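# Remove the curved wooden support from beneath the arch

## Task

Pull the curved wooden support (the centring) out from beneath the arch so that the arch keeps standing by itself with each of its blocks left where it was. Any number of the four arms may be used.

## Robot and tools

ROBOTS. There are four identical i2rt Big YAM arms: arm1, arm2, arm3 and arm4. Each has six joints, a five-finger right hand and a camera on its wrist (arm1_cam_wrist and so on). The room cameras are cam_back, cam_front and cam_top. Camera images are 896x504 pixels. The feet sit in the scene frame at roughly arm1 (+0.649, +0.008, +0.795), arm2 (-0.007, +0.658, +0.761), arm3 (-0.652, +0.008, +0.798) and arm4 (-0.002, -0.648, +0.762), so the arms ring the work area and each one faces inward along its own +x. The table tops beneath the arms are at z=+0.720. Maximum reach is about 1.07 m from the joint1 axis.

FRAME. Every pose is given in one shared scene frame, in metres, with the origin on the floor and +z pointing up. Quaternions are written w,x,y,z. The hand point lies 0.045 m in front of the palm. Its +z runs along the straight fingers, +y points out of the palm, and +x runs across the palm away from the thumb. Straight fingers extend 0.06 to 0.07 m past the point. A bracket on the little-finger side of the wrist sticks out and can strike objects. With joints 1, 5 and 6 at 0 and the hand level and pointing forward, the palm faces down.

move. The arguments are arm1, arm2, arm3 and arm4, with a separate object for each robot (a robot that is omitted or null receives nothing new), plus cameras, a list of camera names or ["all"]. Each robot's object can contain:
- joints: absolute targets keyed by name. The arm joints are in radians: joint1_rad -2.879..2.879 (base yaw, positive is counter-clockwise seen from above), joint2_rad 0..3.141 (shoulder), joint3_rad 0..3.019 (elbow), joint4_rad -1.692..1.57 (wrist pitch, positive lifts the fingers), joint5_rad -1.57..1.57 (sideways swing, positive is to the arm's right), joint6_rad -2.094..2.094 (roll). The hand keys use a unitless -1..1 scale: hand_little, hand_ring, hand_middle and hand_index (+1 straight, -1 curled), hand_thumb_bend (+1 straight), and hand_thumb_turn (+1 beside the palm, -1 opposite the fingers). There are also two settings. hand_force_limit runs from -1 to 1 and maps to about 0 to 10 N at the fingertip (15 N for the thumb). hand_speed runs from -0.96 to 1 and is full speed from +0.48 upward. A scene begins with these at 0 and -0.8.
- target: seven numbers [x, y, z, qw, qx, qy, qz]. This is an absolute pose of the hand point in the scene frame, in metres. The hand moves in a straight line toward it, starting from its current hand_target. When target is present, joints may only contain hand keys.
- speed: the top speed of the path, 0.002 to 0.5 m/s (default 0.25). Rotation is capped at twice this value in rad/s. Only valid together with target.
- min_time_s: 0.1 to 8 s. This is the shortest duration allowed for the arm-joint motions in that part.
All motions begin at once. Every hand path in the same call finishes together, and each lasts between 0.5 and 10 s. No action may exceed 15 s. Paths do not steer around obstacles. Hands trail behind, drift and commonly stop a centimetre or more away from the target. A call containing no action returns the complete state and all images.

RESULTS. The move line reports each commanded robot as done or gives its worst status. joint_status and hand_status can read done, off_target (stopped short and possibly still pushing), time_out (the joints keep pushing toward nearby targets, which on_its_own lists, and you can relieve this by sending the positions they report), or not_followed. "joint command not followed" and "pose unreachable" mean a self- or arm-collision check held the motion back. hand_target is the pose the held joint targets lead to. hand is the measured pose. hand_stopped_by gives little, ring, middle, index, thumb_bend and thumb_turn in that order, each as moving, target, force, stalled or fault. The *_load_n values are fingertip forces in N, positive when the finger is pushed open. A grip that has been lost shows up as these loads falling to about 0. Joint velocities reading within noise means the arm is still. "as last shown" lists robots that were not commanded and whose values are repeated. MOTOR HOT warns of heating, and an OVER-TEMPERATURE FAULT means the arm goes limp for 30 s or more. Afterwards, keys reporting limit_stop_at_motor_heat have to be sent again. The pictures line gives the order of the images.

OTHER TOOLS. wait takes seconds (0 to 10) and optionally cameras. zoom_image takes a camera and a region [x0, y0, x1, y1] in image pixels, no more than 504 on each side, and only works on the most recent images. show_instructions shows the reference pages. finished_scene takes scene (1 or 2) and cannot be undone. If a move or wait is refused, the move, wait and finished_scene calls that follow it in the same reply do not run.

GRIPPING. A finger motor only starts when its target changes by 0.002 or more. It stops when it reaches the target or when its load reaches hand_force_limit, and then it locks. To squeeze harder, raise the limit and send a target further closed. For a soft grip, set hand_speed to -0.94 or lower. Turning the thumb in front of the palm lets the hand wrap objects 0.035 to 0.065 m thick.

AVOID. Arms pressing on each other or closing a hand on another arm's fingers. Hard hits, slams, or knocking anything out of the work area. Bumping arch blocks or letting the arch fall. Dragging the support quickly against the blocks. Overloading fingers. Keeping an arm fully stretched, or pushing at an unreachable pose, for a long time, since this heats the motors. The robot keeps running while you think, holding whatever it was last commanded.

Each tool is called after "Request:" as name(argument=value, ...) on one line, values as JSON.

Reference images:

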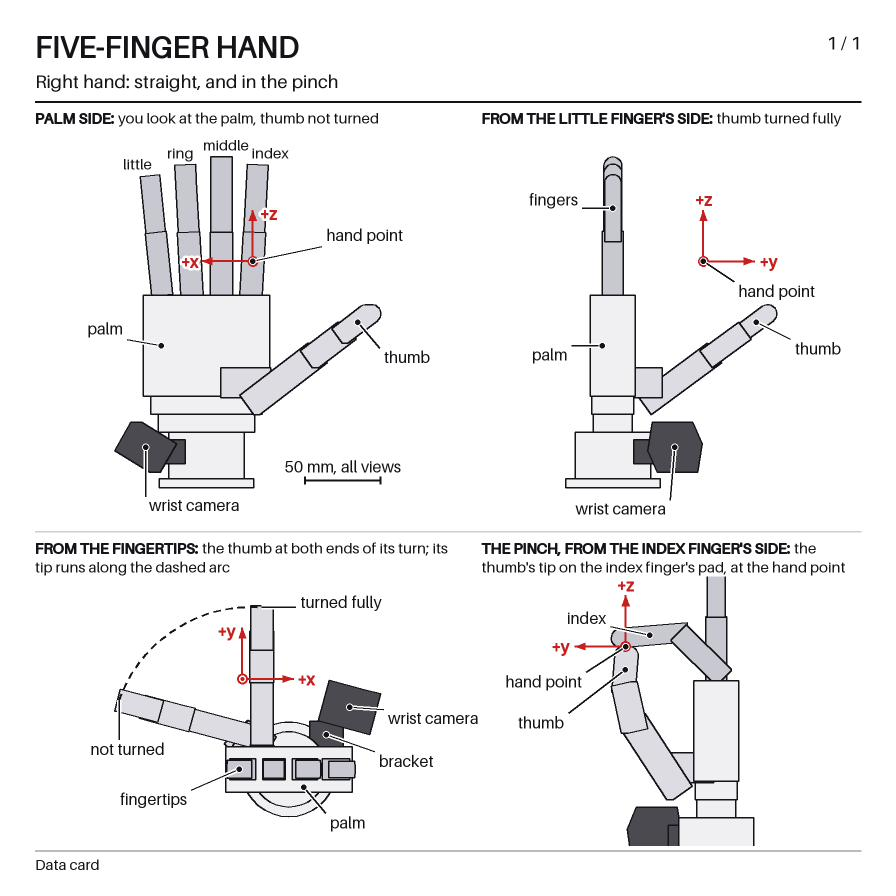

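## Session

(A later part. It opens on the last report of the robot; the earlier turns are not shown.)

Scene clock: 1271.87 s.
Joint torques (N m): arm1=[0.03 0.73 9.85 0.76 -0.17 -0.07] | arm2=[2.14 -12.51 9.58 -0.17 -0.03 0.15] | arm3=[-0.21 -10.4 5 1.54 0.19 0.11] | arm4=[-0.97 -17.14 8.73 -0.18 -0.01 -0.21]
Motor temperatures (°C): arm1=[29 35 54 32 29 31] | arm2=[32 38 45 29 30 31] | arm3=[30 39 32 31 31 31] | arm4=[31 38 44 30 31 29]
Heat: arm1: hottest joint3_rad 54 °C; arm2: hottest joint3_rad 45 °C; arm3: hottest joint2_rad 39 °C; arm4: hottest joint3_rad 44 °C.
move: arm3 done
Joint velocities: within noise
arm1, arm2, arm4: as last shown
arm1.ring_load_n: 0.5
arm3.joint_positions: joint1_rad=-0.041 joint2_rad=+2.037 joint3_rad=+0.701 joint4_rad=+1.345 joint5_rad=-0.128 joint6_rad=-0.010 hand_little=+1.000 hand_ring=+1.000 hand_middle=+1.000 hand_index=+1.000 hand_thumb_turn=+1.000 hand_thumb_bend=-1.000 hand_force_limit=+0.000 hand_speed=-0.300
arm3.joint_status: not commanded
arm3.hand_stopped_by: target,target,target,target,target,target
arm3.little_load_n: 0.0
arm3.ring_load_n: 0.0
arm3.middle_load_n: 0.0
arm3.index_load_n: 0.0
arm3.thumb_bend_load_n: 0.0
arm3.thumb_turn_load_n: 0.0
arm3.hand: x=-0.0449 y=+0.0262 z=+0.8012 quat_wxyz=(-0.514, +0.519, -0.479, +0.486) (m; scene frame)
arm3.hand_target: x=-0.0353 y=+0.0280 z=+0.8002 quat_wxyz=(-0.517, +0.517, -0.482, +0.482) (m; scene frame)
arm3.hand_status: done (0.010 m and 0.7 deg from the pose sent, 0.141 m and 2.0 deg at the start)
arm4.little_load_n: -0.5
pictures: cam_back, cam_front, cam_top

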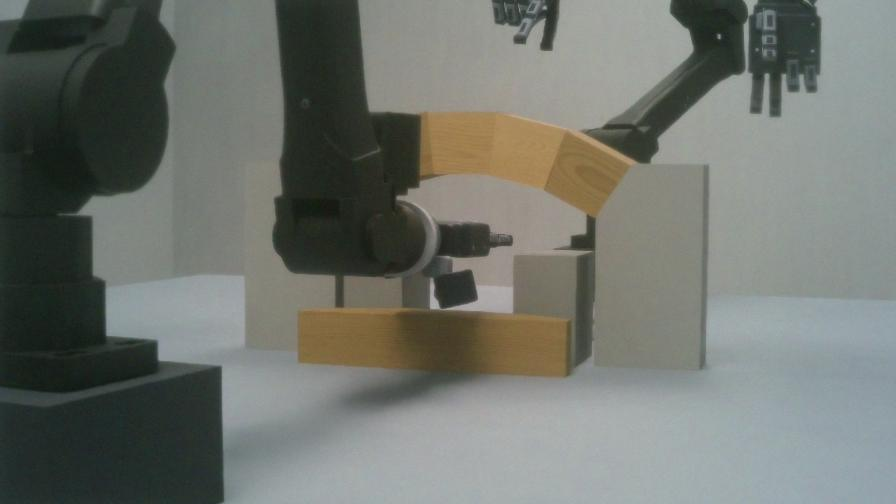

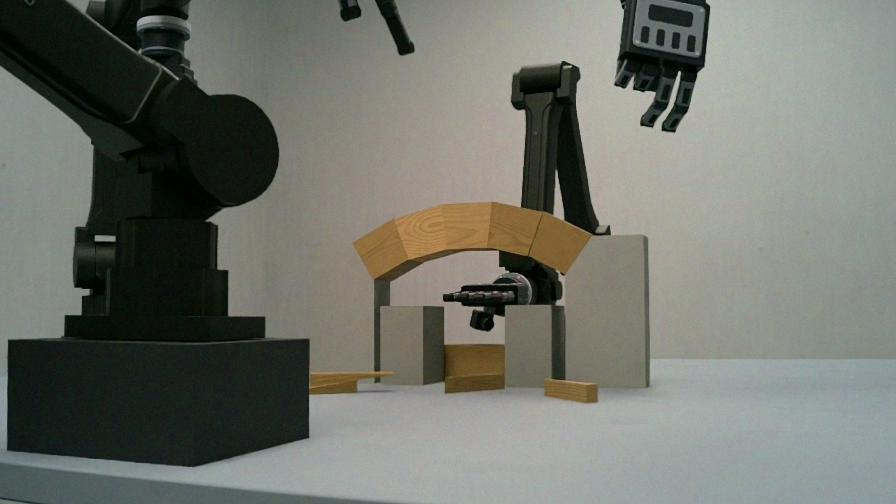

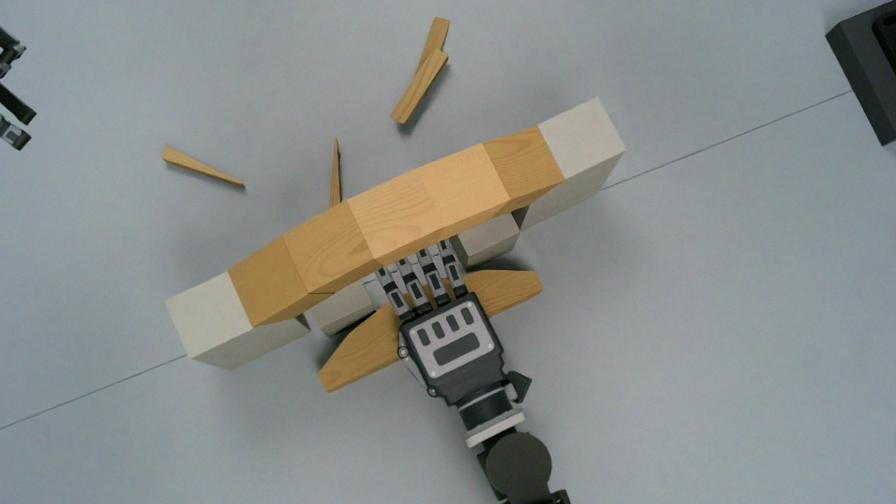

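Request:
move(arm3={"target": [-0.022, 0.028, 0.767, 0.5171, -0.5171, 0.4823, -0.4823], "speed": 0.06}, cameras=["cam_back", "cam_front", "cam_top"])

Request:
zoom_image(camera="cam_front", region=[380, 240, 600, 400])

Request:
zoom_image(camera="cam_back", region=[240, 140, 640, 400])

Scene clock: 1286.27 s.
Joint torques (N m): arm1=[-0.03 1.55 9.78 0.7 -0.18 -0.11] | arm2=[2.14 -12.4 9.58 -0.13 -0.03 0.14] | arm3=[-0.32 -10.4 4.33 3.17 0.2 0.04] | arm4=[-1.03 -17.03 8.81 -0.21 -0.01 -0.22]
Motor temperatures (°C): arm1=[29 35 54 32 29 31] | arm2=[32 38 45 29 30 31] | arm3=[30 39 33 30 31 31] | arm4=[31 38 44 30 31 29]
Heat: arm1: hottest joint3_rad 54 °C; arm2: hottest joint3_rad 45 °C; arm3: hottest joint2_rad 39 °C; arm4: hottest joint3_rad 44 °C.
move: arm3 done
Joint velocities: within noise
arm1.joint_positions: joint1_rad=-0.441 joint2_rad=+0.510 joint3_rad=+0.901 joint4_rad=-1.234 joint5_rad=-0.070 joint6_rad=-0.295 hand_little=-1.000 hand_ring=-1.000 hand_middle=-1.000 hand_index=+1.000 hand_thumb_turn=-0.949 hand_thumb_bend=+0.501 hand_force_limit=+0.000 hand_speed=+0.000
arm1.joint_status: not commanded
arm1.hand_stopped_by: target,target,target,target,target,target
arm1.little_load_n: 0.0
arm1.ring_load_n: 0.0
arm1.middle_load_n: -1.0
arm1.index_load_n: 0.0
arm1.thumb_bend_load_n: 2.5
arm1.thumb_turn_load_n: 5.0
arm1.hand: x=+0.4503 y=+0.0652 z=+1.0723 quat_wxyz=(+0.307, -0.684, -0.635, +0.185) (m; scene frame)
arm1.hand_target: x=+0.4560 y=+0.0649 z=+1.0715 quat_wxyz=(+0.305, -0.683, -0.639, +0.182) (m; scene frame)
arm1.hand_status: not commanded
arm2, arm4: as last shown
arm3.joint_positions: joint1_rad=-0.041 joint2_rad=+2.140 joint3_rad=+0.767 joint4_rad=+1.361 joint5_rad=-0.127 joint6_rad=-0.003 hand_little=+1.000 hand_ring=+1.000 hand_middle=+1.000 hand_index=+1.000 hand_thumb_turn=+1.000 hand_thumb_bend=-1.000 hand_force_limit=+0.000 hand_speed=-0.300
arm3.joint_status: not commanded
arm3.hand_stopped_by: target,target,target,target,target,target
arm3.little_load_n: 0.0
arm3.ring_load_n: 0.0
arm3.middle_load_n: 0.0
arm3.index_load_n: 0.0
arm3.thumb_bend_load_n: 0.0
arm3.thumb_turn_load_n: 0.0
arm3.hand: x=-0.0301 y=+0.0255 z=+0.7675 quat_wxyz=(-0.511, +0.522, -0.487, +0.479) (m; scene frame)
arm3.hand_target: x=-0.0222 y=+0.0280 z=+0.7672 quat_wxyz=(-0.517, +0.517, -0.482, +0.482) (m; scene frame)
arm3.hand_status: done (0.008 m and 1.2 deg from the pose sent, 0.041 m and 0.7 deg at the start)
arm4.little_load_n: 0.0
pictures: cam_back, cam_front, cam_top

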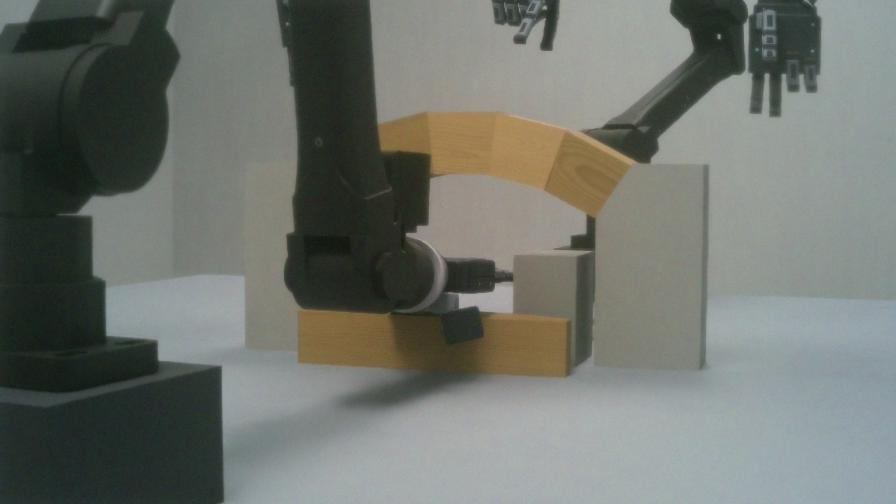

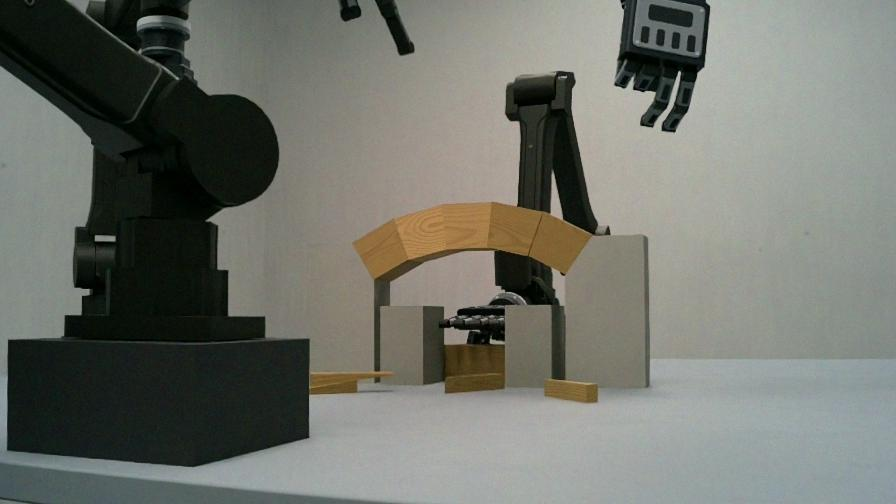

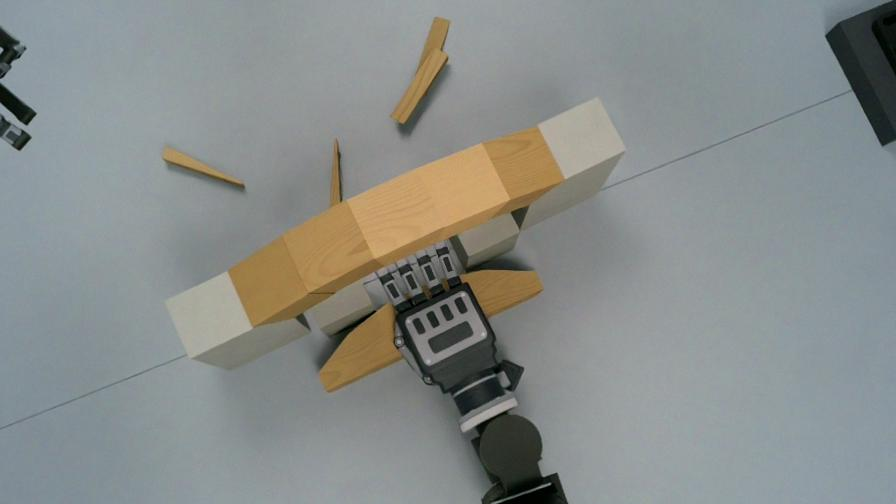

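Scaled by 2.291 from the camera's 896x504 image, which has a finer 1280x720 frame.

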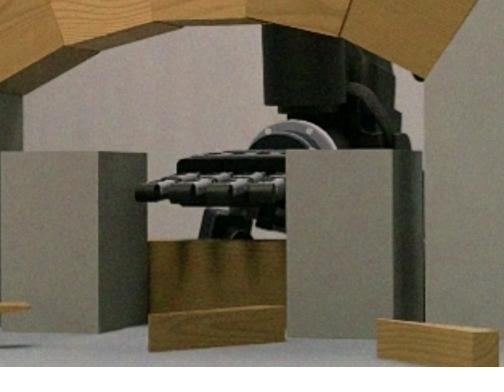

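Scaled by 1.260 from the camera's 896x504 image, which has a finer 1280x720 frame.

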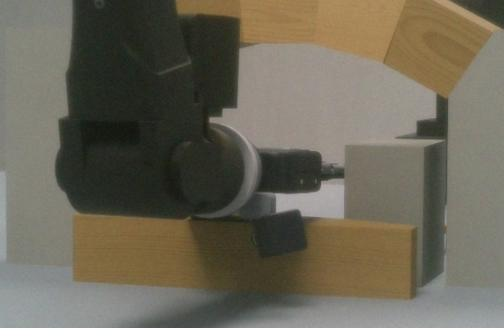

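Request:
move(arm3={"joints": {"hand_index": 0.0, "hand_middle": 0.0, "hand_ring": 0.0, "hand_little": 0.0, "hand_speed": -0.5, "hand_force_limit": 0.3}}, cameras=["cam_front"])

Request:
zoom_image(camera="cam_front", region=[380, 240, 600, 400])

Scene clock: 1294.60 s.
Joint torques (N m): arm1=[0.21 1.32 9.78 0.7 -0.18 -0.07] | arm2=[2.02 -12.45 9.54 -0.13 -0.02 0.14] | arm3=[-0.32 -10.7 4.45 3.04 0.21 0.07] | arm4=[-1.03 -16.97 8.72 -0.21 0.01 -0.22]
Motor temperatures (°C): arm1=[29 35 54 32 29 31] | arm2=[32 38 45 29 30 31] | arm3=[30 39 33 31 31 31] | arm4=[31 38 44 30 31 29]
Heat: arm1: hottest joint3_rad 54 °C; arm2: hottest joint3_rad 45 °C; arm3: hottest joint2_rad 39 °C; arm4: hottest joint3_rad 44 °C.
move: arm3 done
Joint velocities: within noise
arm1, arm2, arm4: as last shown
arm3.joint_positions: joint1_rad=-0.041 joint2_rad=+2.140 joint3_rad=+0.767 joint4_rad=+1.361 joint5_rad=-0.127 joint6_rad=-0.003 hand_little=+0.000 hand_ring=+0.000 hand_middle=+0.000 hand_index=+0.000 hand_thumb_turn=+1.000 hand_thumb_bend=-1.001 hand_force_limit=+0.300 hand_speed=-0.500
arm3.joint_status: all done
arm3.hand_stopped_by: target,target,target,target,target,target
arm3.little_load_n: 0.0
arm3.ring_load_n: 0.0
arm3.middle_load_n: 1.0
arm3.index_load_n: 0.0
arm3.thumb_bend_load_n: -2.5
arm3.thumb_turn_load_n: 0.0
arm3.hand: x=-0.0301 y=+0.0255 z=+0.7673 quat_wxyz=(-0.511, +0.522, -0.487, +0.478) (m; scene frame)
arm3.hand_target: x=-0.0222 y=+0.0280 z=+0.7671 quat_wxyz=(-0.517, +0.517, -0.482, +0.482) (m; scene frame)
arm3.hand_status: not commanded
arm4.little_load_n: 0.5
pictures: cam_front

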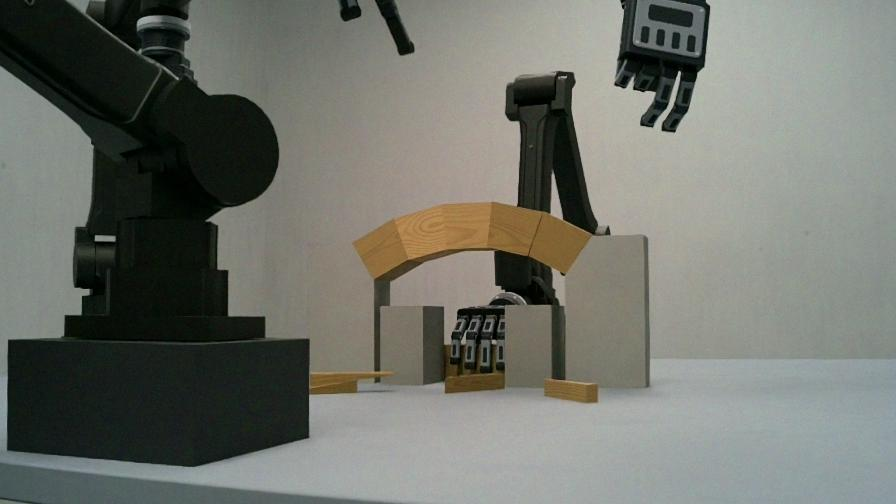

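Scaled by 2.291 from the camera's 896x504 image, which has a finer 1280x720 frame.

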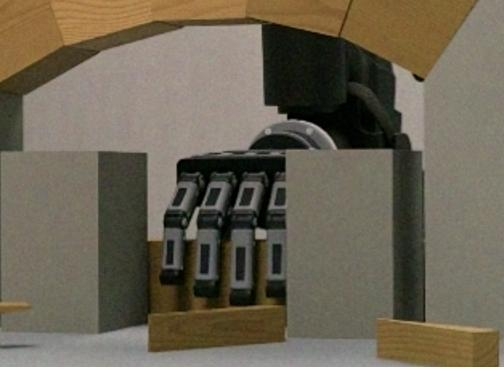

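Request:
move(arm3={"target": [-0.150, 0.020, 0.772, 0.5171, -0.5171, 0.4823, -0.4823], "speed": 0.06}, cameras=["cam_top", "cam_front", "cam_back"])

Scene clock: 1301.37 s.
Joint torques (N m): arm1=[0.09 1.85 9.72 0.77 -0.17 -0.08] | arm2=[2.08 -12.45 9.61 -0.16 -0.03 0.14] | arm3=[-1.38 -10.4 -0.2 3.25 -0.07 -0.05] | arm4=[-1.26 -16.91 8.83 -0.24 0 -0.22]
Motor temperatures (°C): arm1=[29 35 54 32 29 31] | arm2=[32 38 45 29 30 31] | arm3=[30 40 33 31 31 31] | arm4=[31 38 44 30 31 29]
Heat: arm1: hottest joint3_rad 54 °C; arm2: hottest joint3_rad 45 °C; arm3: hottest joint2_rad 40 °C; arm4: hottest joint3_rad 44 °C.
move: arm3 off_target
Joint velocities: within noise
arm1, arm2, arm4: as last shown
arm3.joint_positions: joint1_rad=-0.073 joint2_rad=+2.078 joint3_rad=+0.455 joint4_rad=+1.557 joint5_rad=-0.172 joint6_rad=-0.003 hand_little=+0.000 hand_ring=+0.000 hand_middle=+0.000 hand_index=+0.000 hand_thumb_turn=+1.000 hand_thumb_bend=-1.001 hand_force_limit=+0.300 hand_speed=-0.500
arm3.joint_status: not commanded
arm3.hand_stopped_by: target,target,target,target,target,target
arm3.little_load_n: 0.0
arm3.ring_load_n: 0.0
arm3.middle_load_n: 1.0
arm3.index_load_n: 0.5
arm3.thumb_bend_load_n: -2.5
arm3.thumb_turn_load_n: 0.0
arm3.hand: x=-0.1480 y=+0.0248 z=+0.7635 quat_wxyz=(-0.502, +0.536, -0.499, +0.460) (m; scene frame)
arm3.hand_target: x=-0.1496 y=+0.0200 z=+0.7723 quat_wxyz=(-0.505, +0.531, -0.493, +0.470) (m; scene frame)
arm3.hand_status: off_target (0.010 m and 4.2 deg from the pose sent, 0.120 m and 1.2 deg at the start; a joint's target at an end of its range on 37 of 81 steps)
arm4.little_load_n: 0.0
pictures: cam_back, cam_front, cam_top

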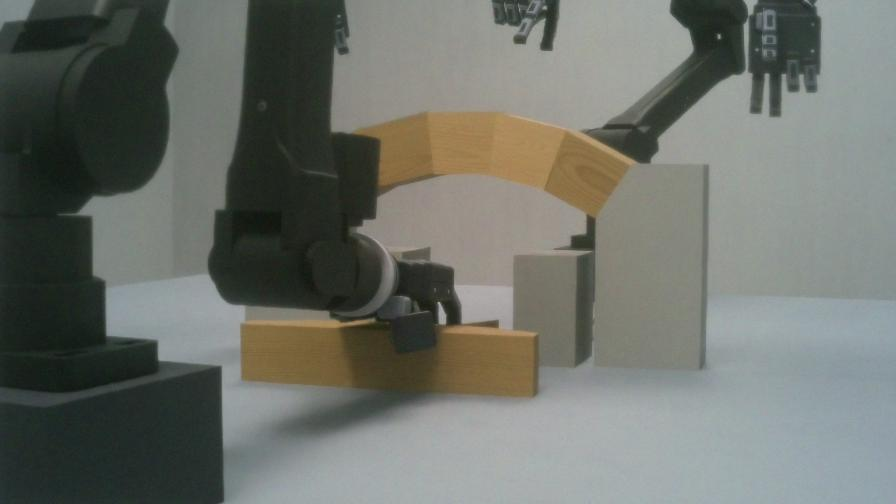

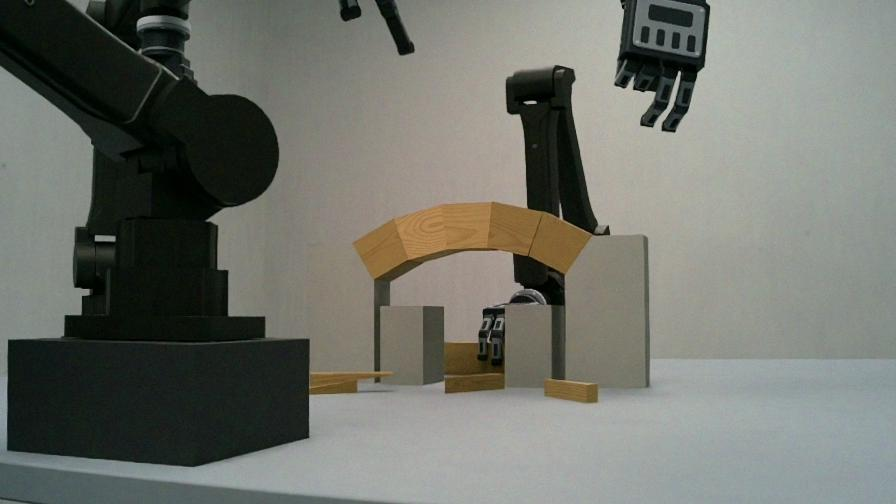

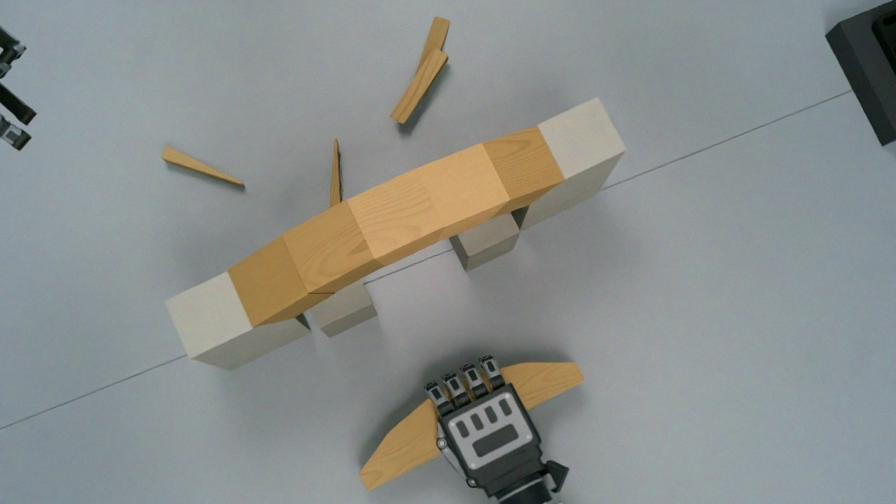

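Request:
move(arm3={"joints": {"hand_index": 1.0, "hand_middle": 1.0, "hand_ring": 1.0, "hand_little": 1.0}})

Request:
move(arm3={"target": [-0.160, 0.020, 0.88, 0.5171, -0.5171, 0.4823, -0.4823], "speed": 0.15}, cameras=["cam_top", "cam_front", "cam_back"])

Request:
zoom_image(camera="cam_front", region=[300, 180, 680, 400])

Scene clock: 1309.97 s.
Joint torques (N m): arm1=[0.5 1.44 9.73 0.7 -0.14 -0.08] | arm2=[2.08 -12.51 9.58 -0.14 -0.03 0.14] | arm3=[-1.26 -10.34 0.2 3.28 -0.05 -0.05] | arm4=[-1.14 -16.97 8.7 -0.2 0 -0.26]
Motor temperatures (°C): arm1=[29 35 54 32 29 31] | arm2=[32 38 45 29 30 31] | arm3=[30 39 33 31 31 31] | arm4=[31 38 44 30 31 29]
Heat: arm1: hottest joint3_rad 54 °C; arm2: hottest joint3_rad 45 °C; arm3: hottest joint2_rad 39 °C; arm4: hottest joint3_rad 44 °C.
move: arm3 done
Joint velocities: within noise
arm1, arm2, arm4: as last shown
arm2.thumb_bend_load_n: -0.5
arm3.joint_positions: joint1_rad=-0.075 joint2_rad=+2.078 joint3_rad=+0.450 joint4_rad=+1.557 joint5_rad=-0.173 joint6_rad=-0.003 hand_little=+1.000 hand_ring=+1.000 hand_middle=+1.000 hand_index=+1.000 hand_thumb_turn=+1.000 hand_thumb_bend=-1.000 hand_force_limit=+0.300 hand_speed=-0.500
arm3.joint_status: all done
arm3.hand_stopped_by: target,target,target,target,target,target
arm3.little_load_n: 0.0
arm3.ring_load_n: 0.0
arm3.middle_load_n: -0.5
arm3.index_load_n: -0.5
arm3.thumb_bend_load_n: 0.0
arm3.thumb_turn_load_n: 0.0
arm3.hand: x=-0.1503 y=+0.0244 z=+0.7624 quat_wxyz=(-0.501, +0.537, -0.500, +0.458) (m; scene frame)
arm3.hand_target: x=-0.1496 y=+0.0201 z=+0.7723 quat_wxyz=(-0.505, +0.531, -0.492, +0.470) (m; scene frame)
arm3.hand_status: not commanded
pictures: none

Scene clock: 1311.57 s.
Joint torques (N m): arm1=[-0.38 1.49 9.83 0.69 -0.15 -0.07] | arm2=[2.08 -12.51 9.58 -0.13 -0.02 0.14] | arm3=[-1.73 -7.71 3.03 1.54 -0.05 0.06] | arm4=[-1.14 -16.97 8.72 -0.2 0 -0.23]
Motor temperatures (°C): arm1=[29 35 54 32 29 31] | arm2=[32 38 45 29 30 31] | arm3=[30 39 33 31 31 31] | arm4=[31 38 44 30 31 29]
Heat: arm1: hottest joint3_rad 54 °C; arm2: hottest joint3_rad 45 °C; arm3: hottest joint2_rad 39 °C; arm4: hottest joint3_rad 44 °C.
move: arm3 done
Joint velocities: within noise
arm1, arm2, arm4: as last shown
arm1.index_load_n: -0.5
arm1.thumb_bend_load_n: 2.0
arm3.joint_positions: joint1_rad=-0.078 joint2_rad=+1.621 joint3_rad=+0.373 joint4_rad=+1.270 joint5_rad=-0.173 joint6_rad=-0.003 hand_little=+1.000 hand_ring=+1.000 hand_middle=+1.000 hand_index=+1.000 hand_thumb_turn=+1.000 hand_thumb_bend=-1.000 hand_force_limit=+0.300 hand_speed=-0.500
arm3.joint_status: not commanded
arm3.hand_stopped_by: target,target,target,target,target,target
arm3.little_load_n: 0.0
arm3.ring_load_n: 0.0
arm3.middle_load_n: 0.0
arm3.index_load_n: 0.0
arm3.thumb_bend_load_n: 0.0
arm3.thumb_turn_load_n: -0.5
arm3.hand: x=-0.1564 y=+0.0237 z=+0.8823 quat_wxyz=(-0.521, +0.517, -0.475, +0.486) (m; scene frame)
arm3.hand_target: x=-0.1599 y=+0.0201 z=+0.8800 quat_wxyz=(-0.517, +0.517, -0.482, +0.482) (m; scene frame)
arm3.hand_status: done (0.006 m and 1.0 deg from the pose sent, 0.118 m and 4.5 deg at the start)
pictures: cam_back, cam_front, cam_top

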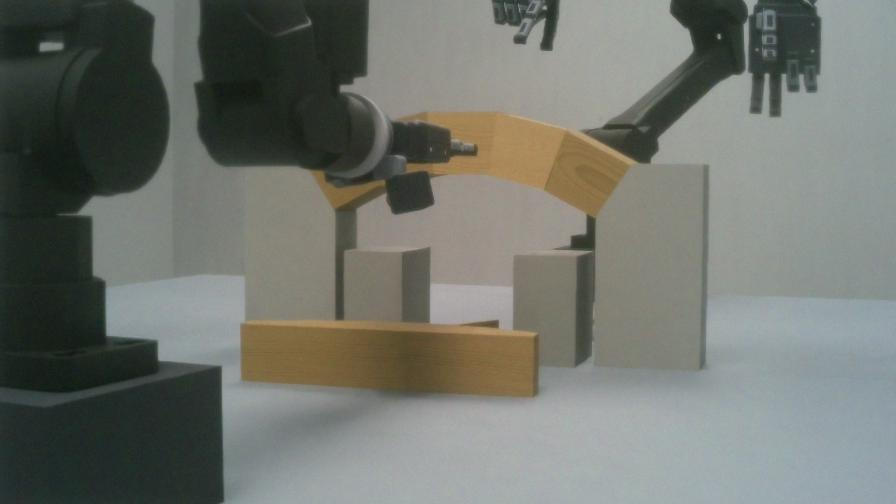

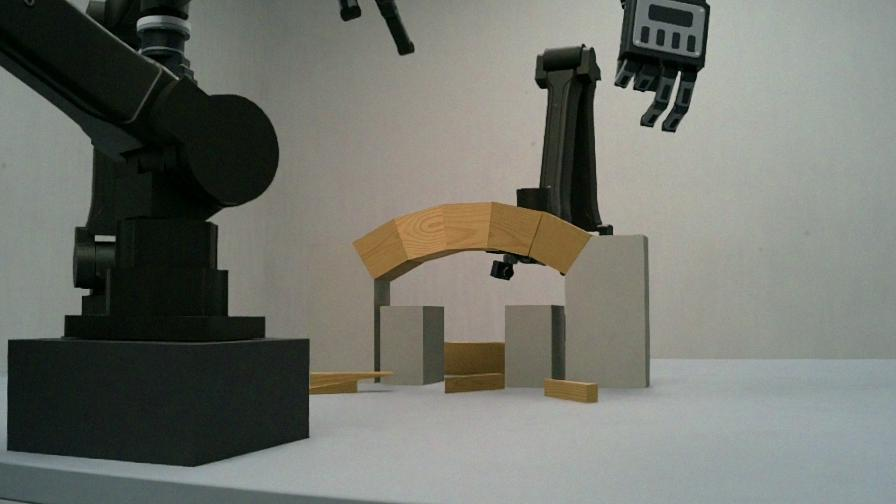

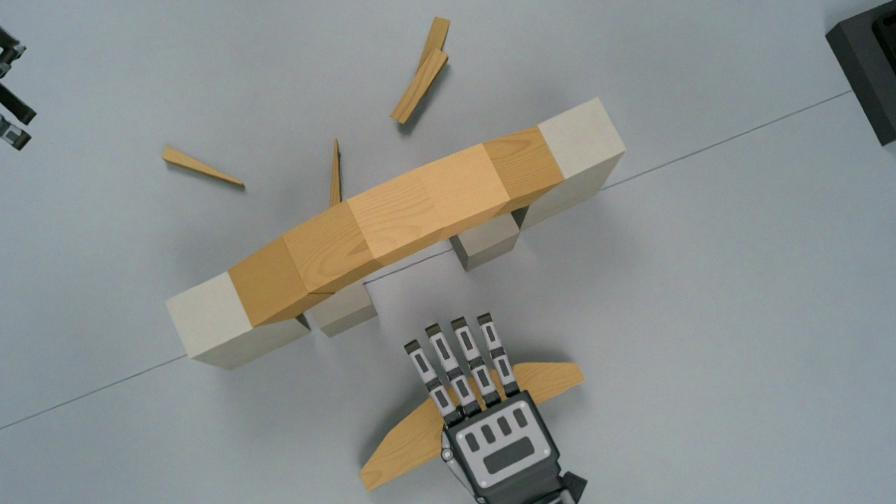

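Scaled by 1.326 from the camera's 896x504 image, which has a finer 1280x720 frame.

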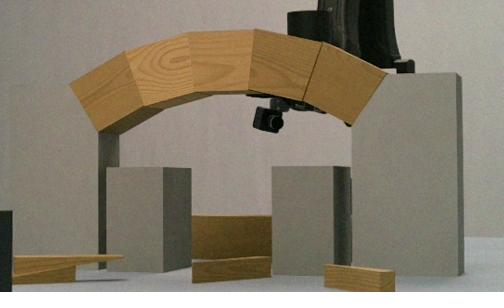

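Request:
finished_scene(scene=2)

The scene is finished: the task was done.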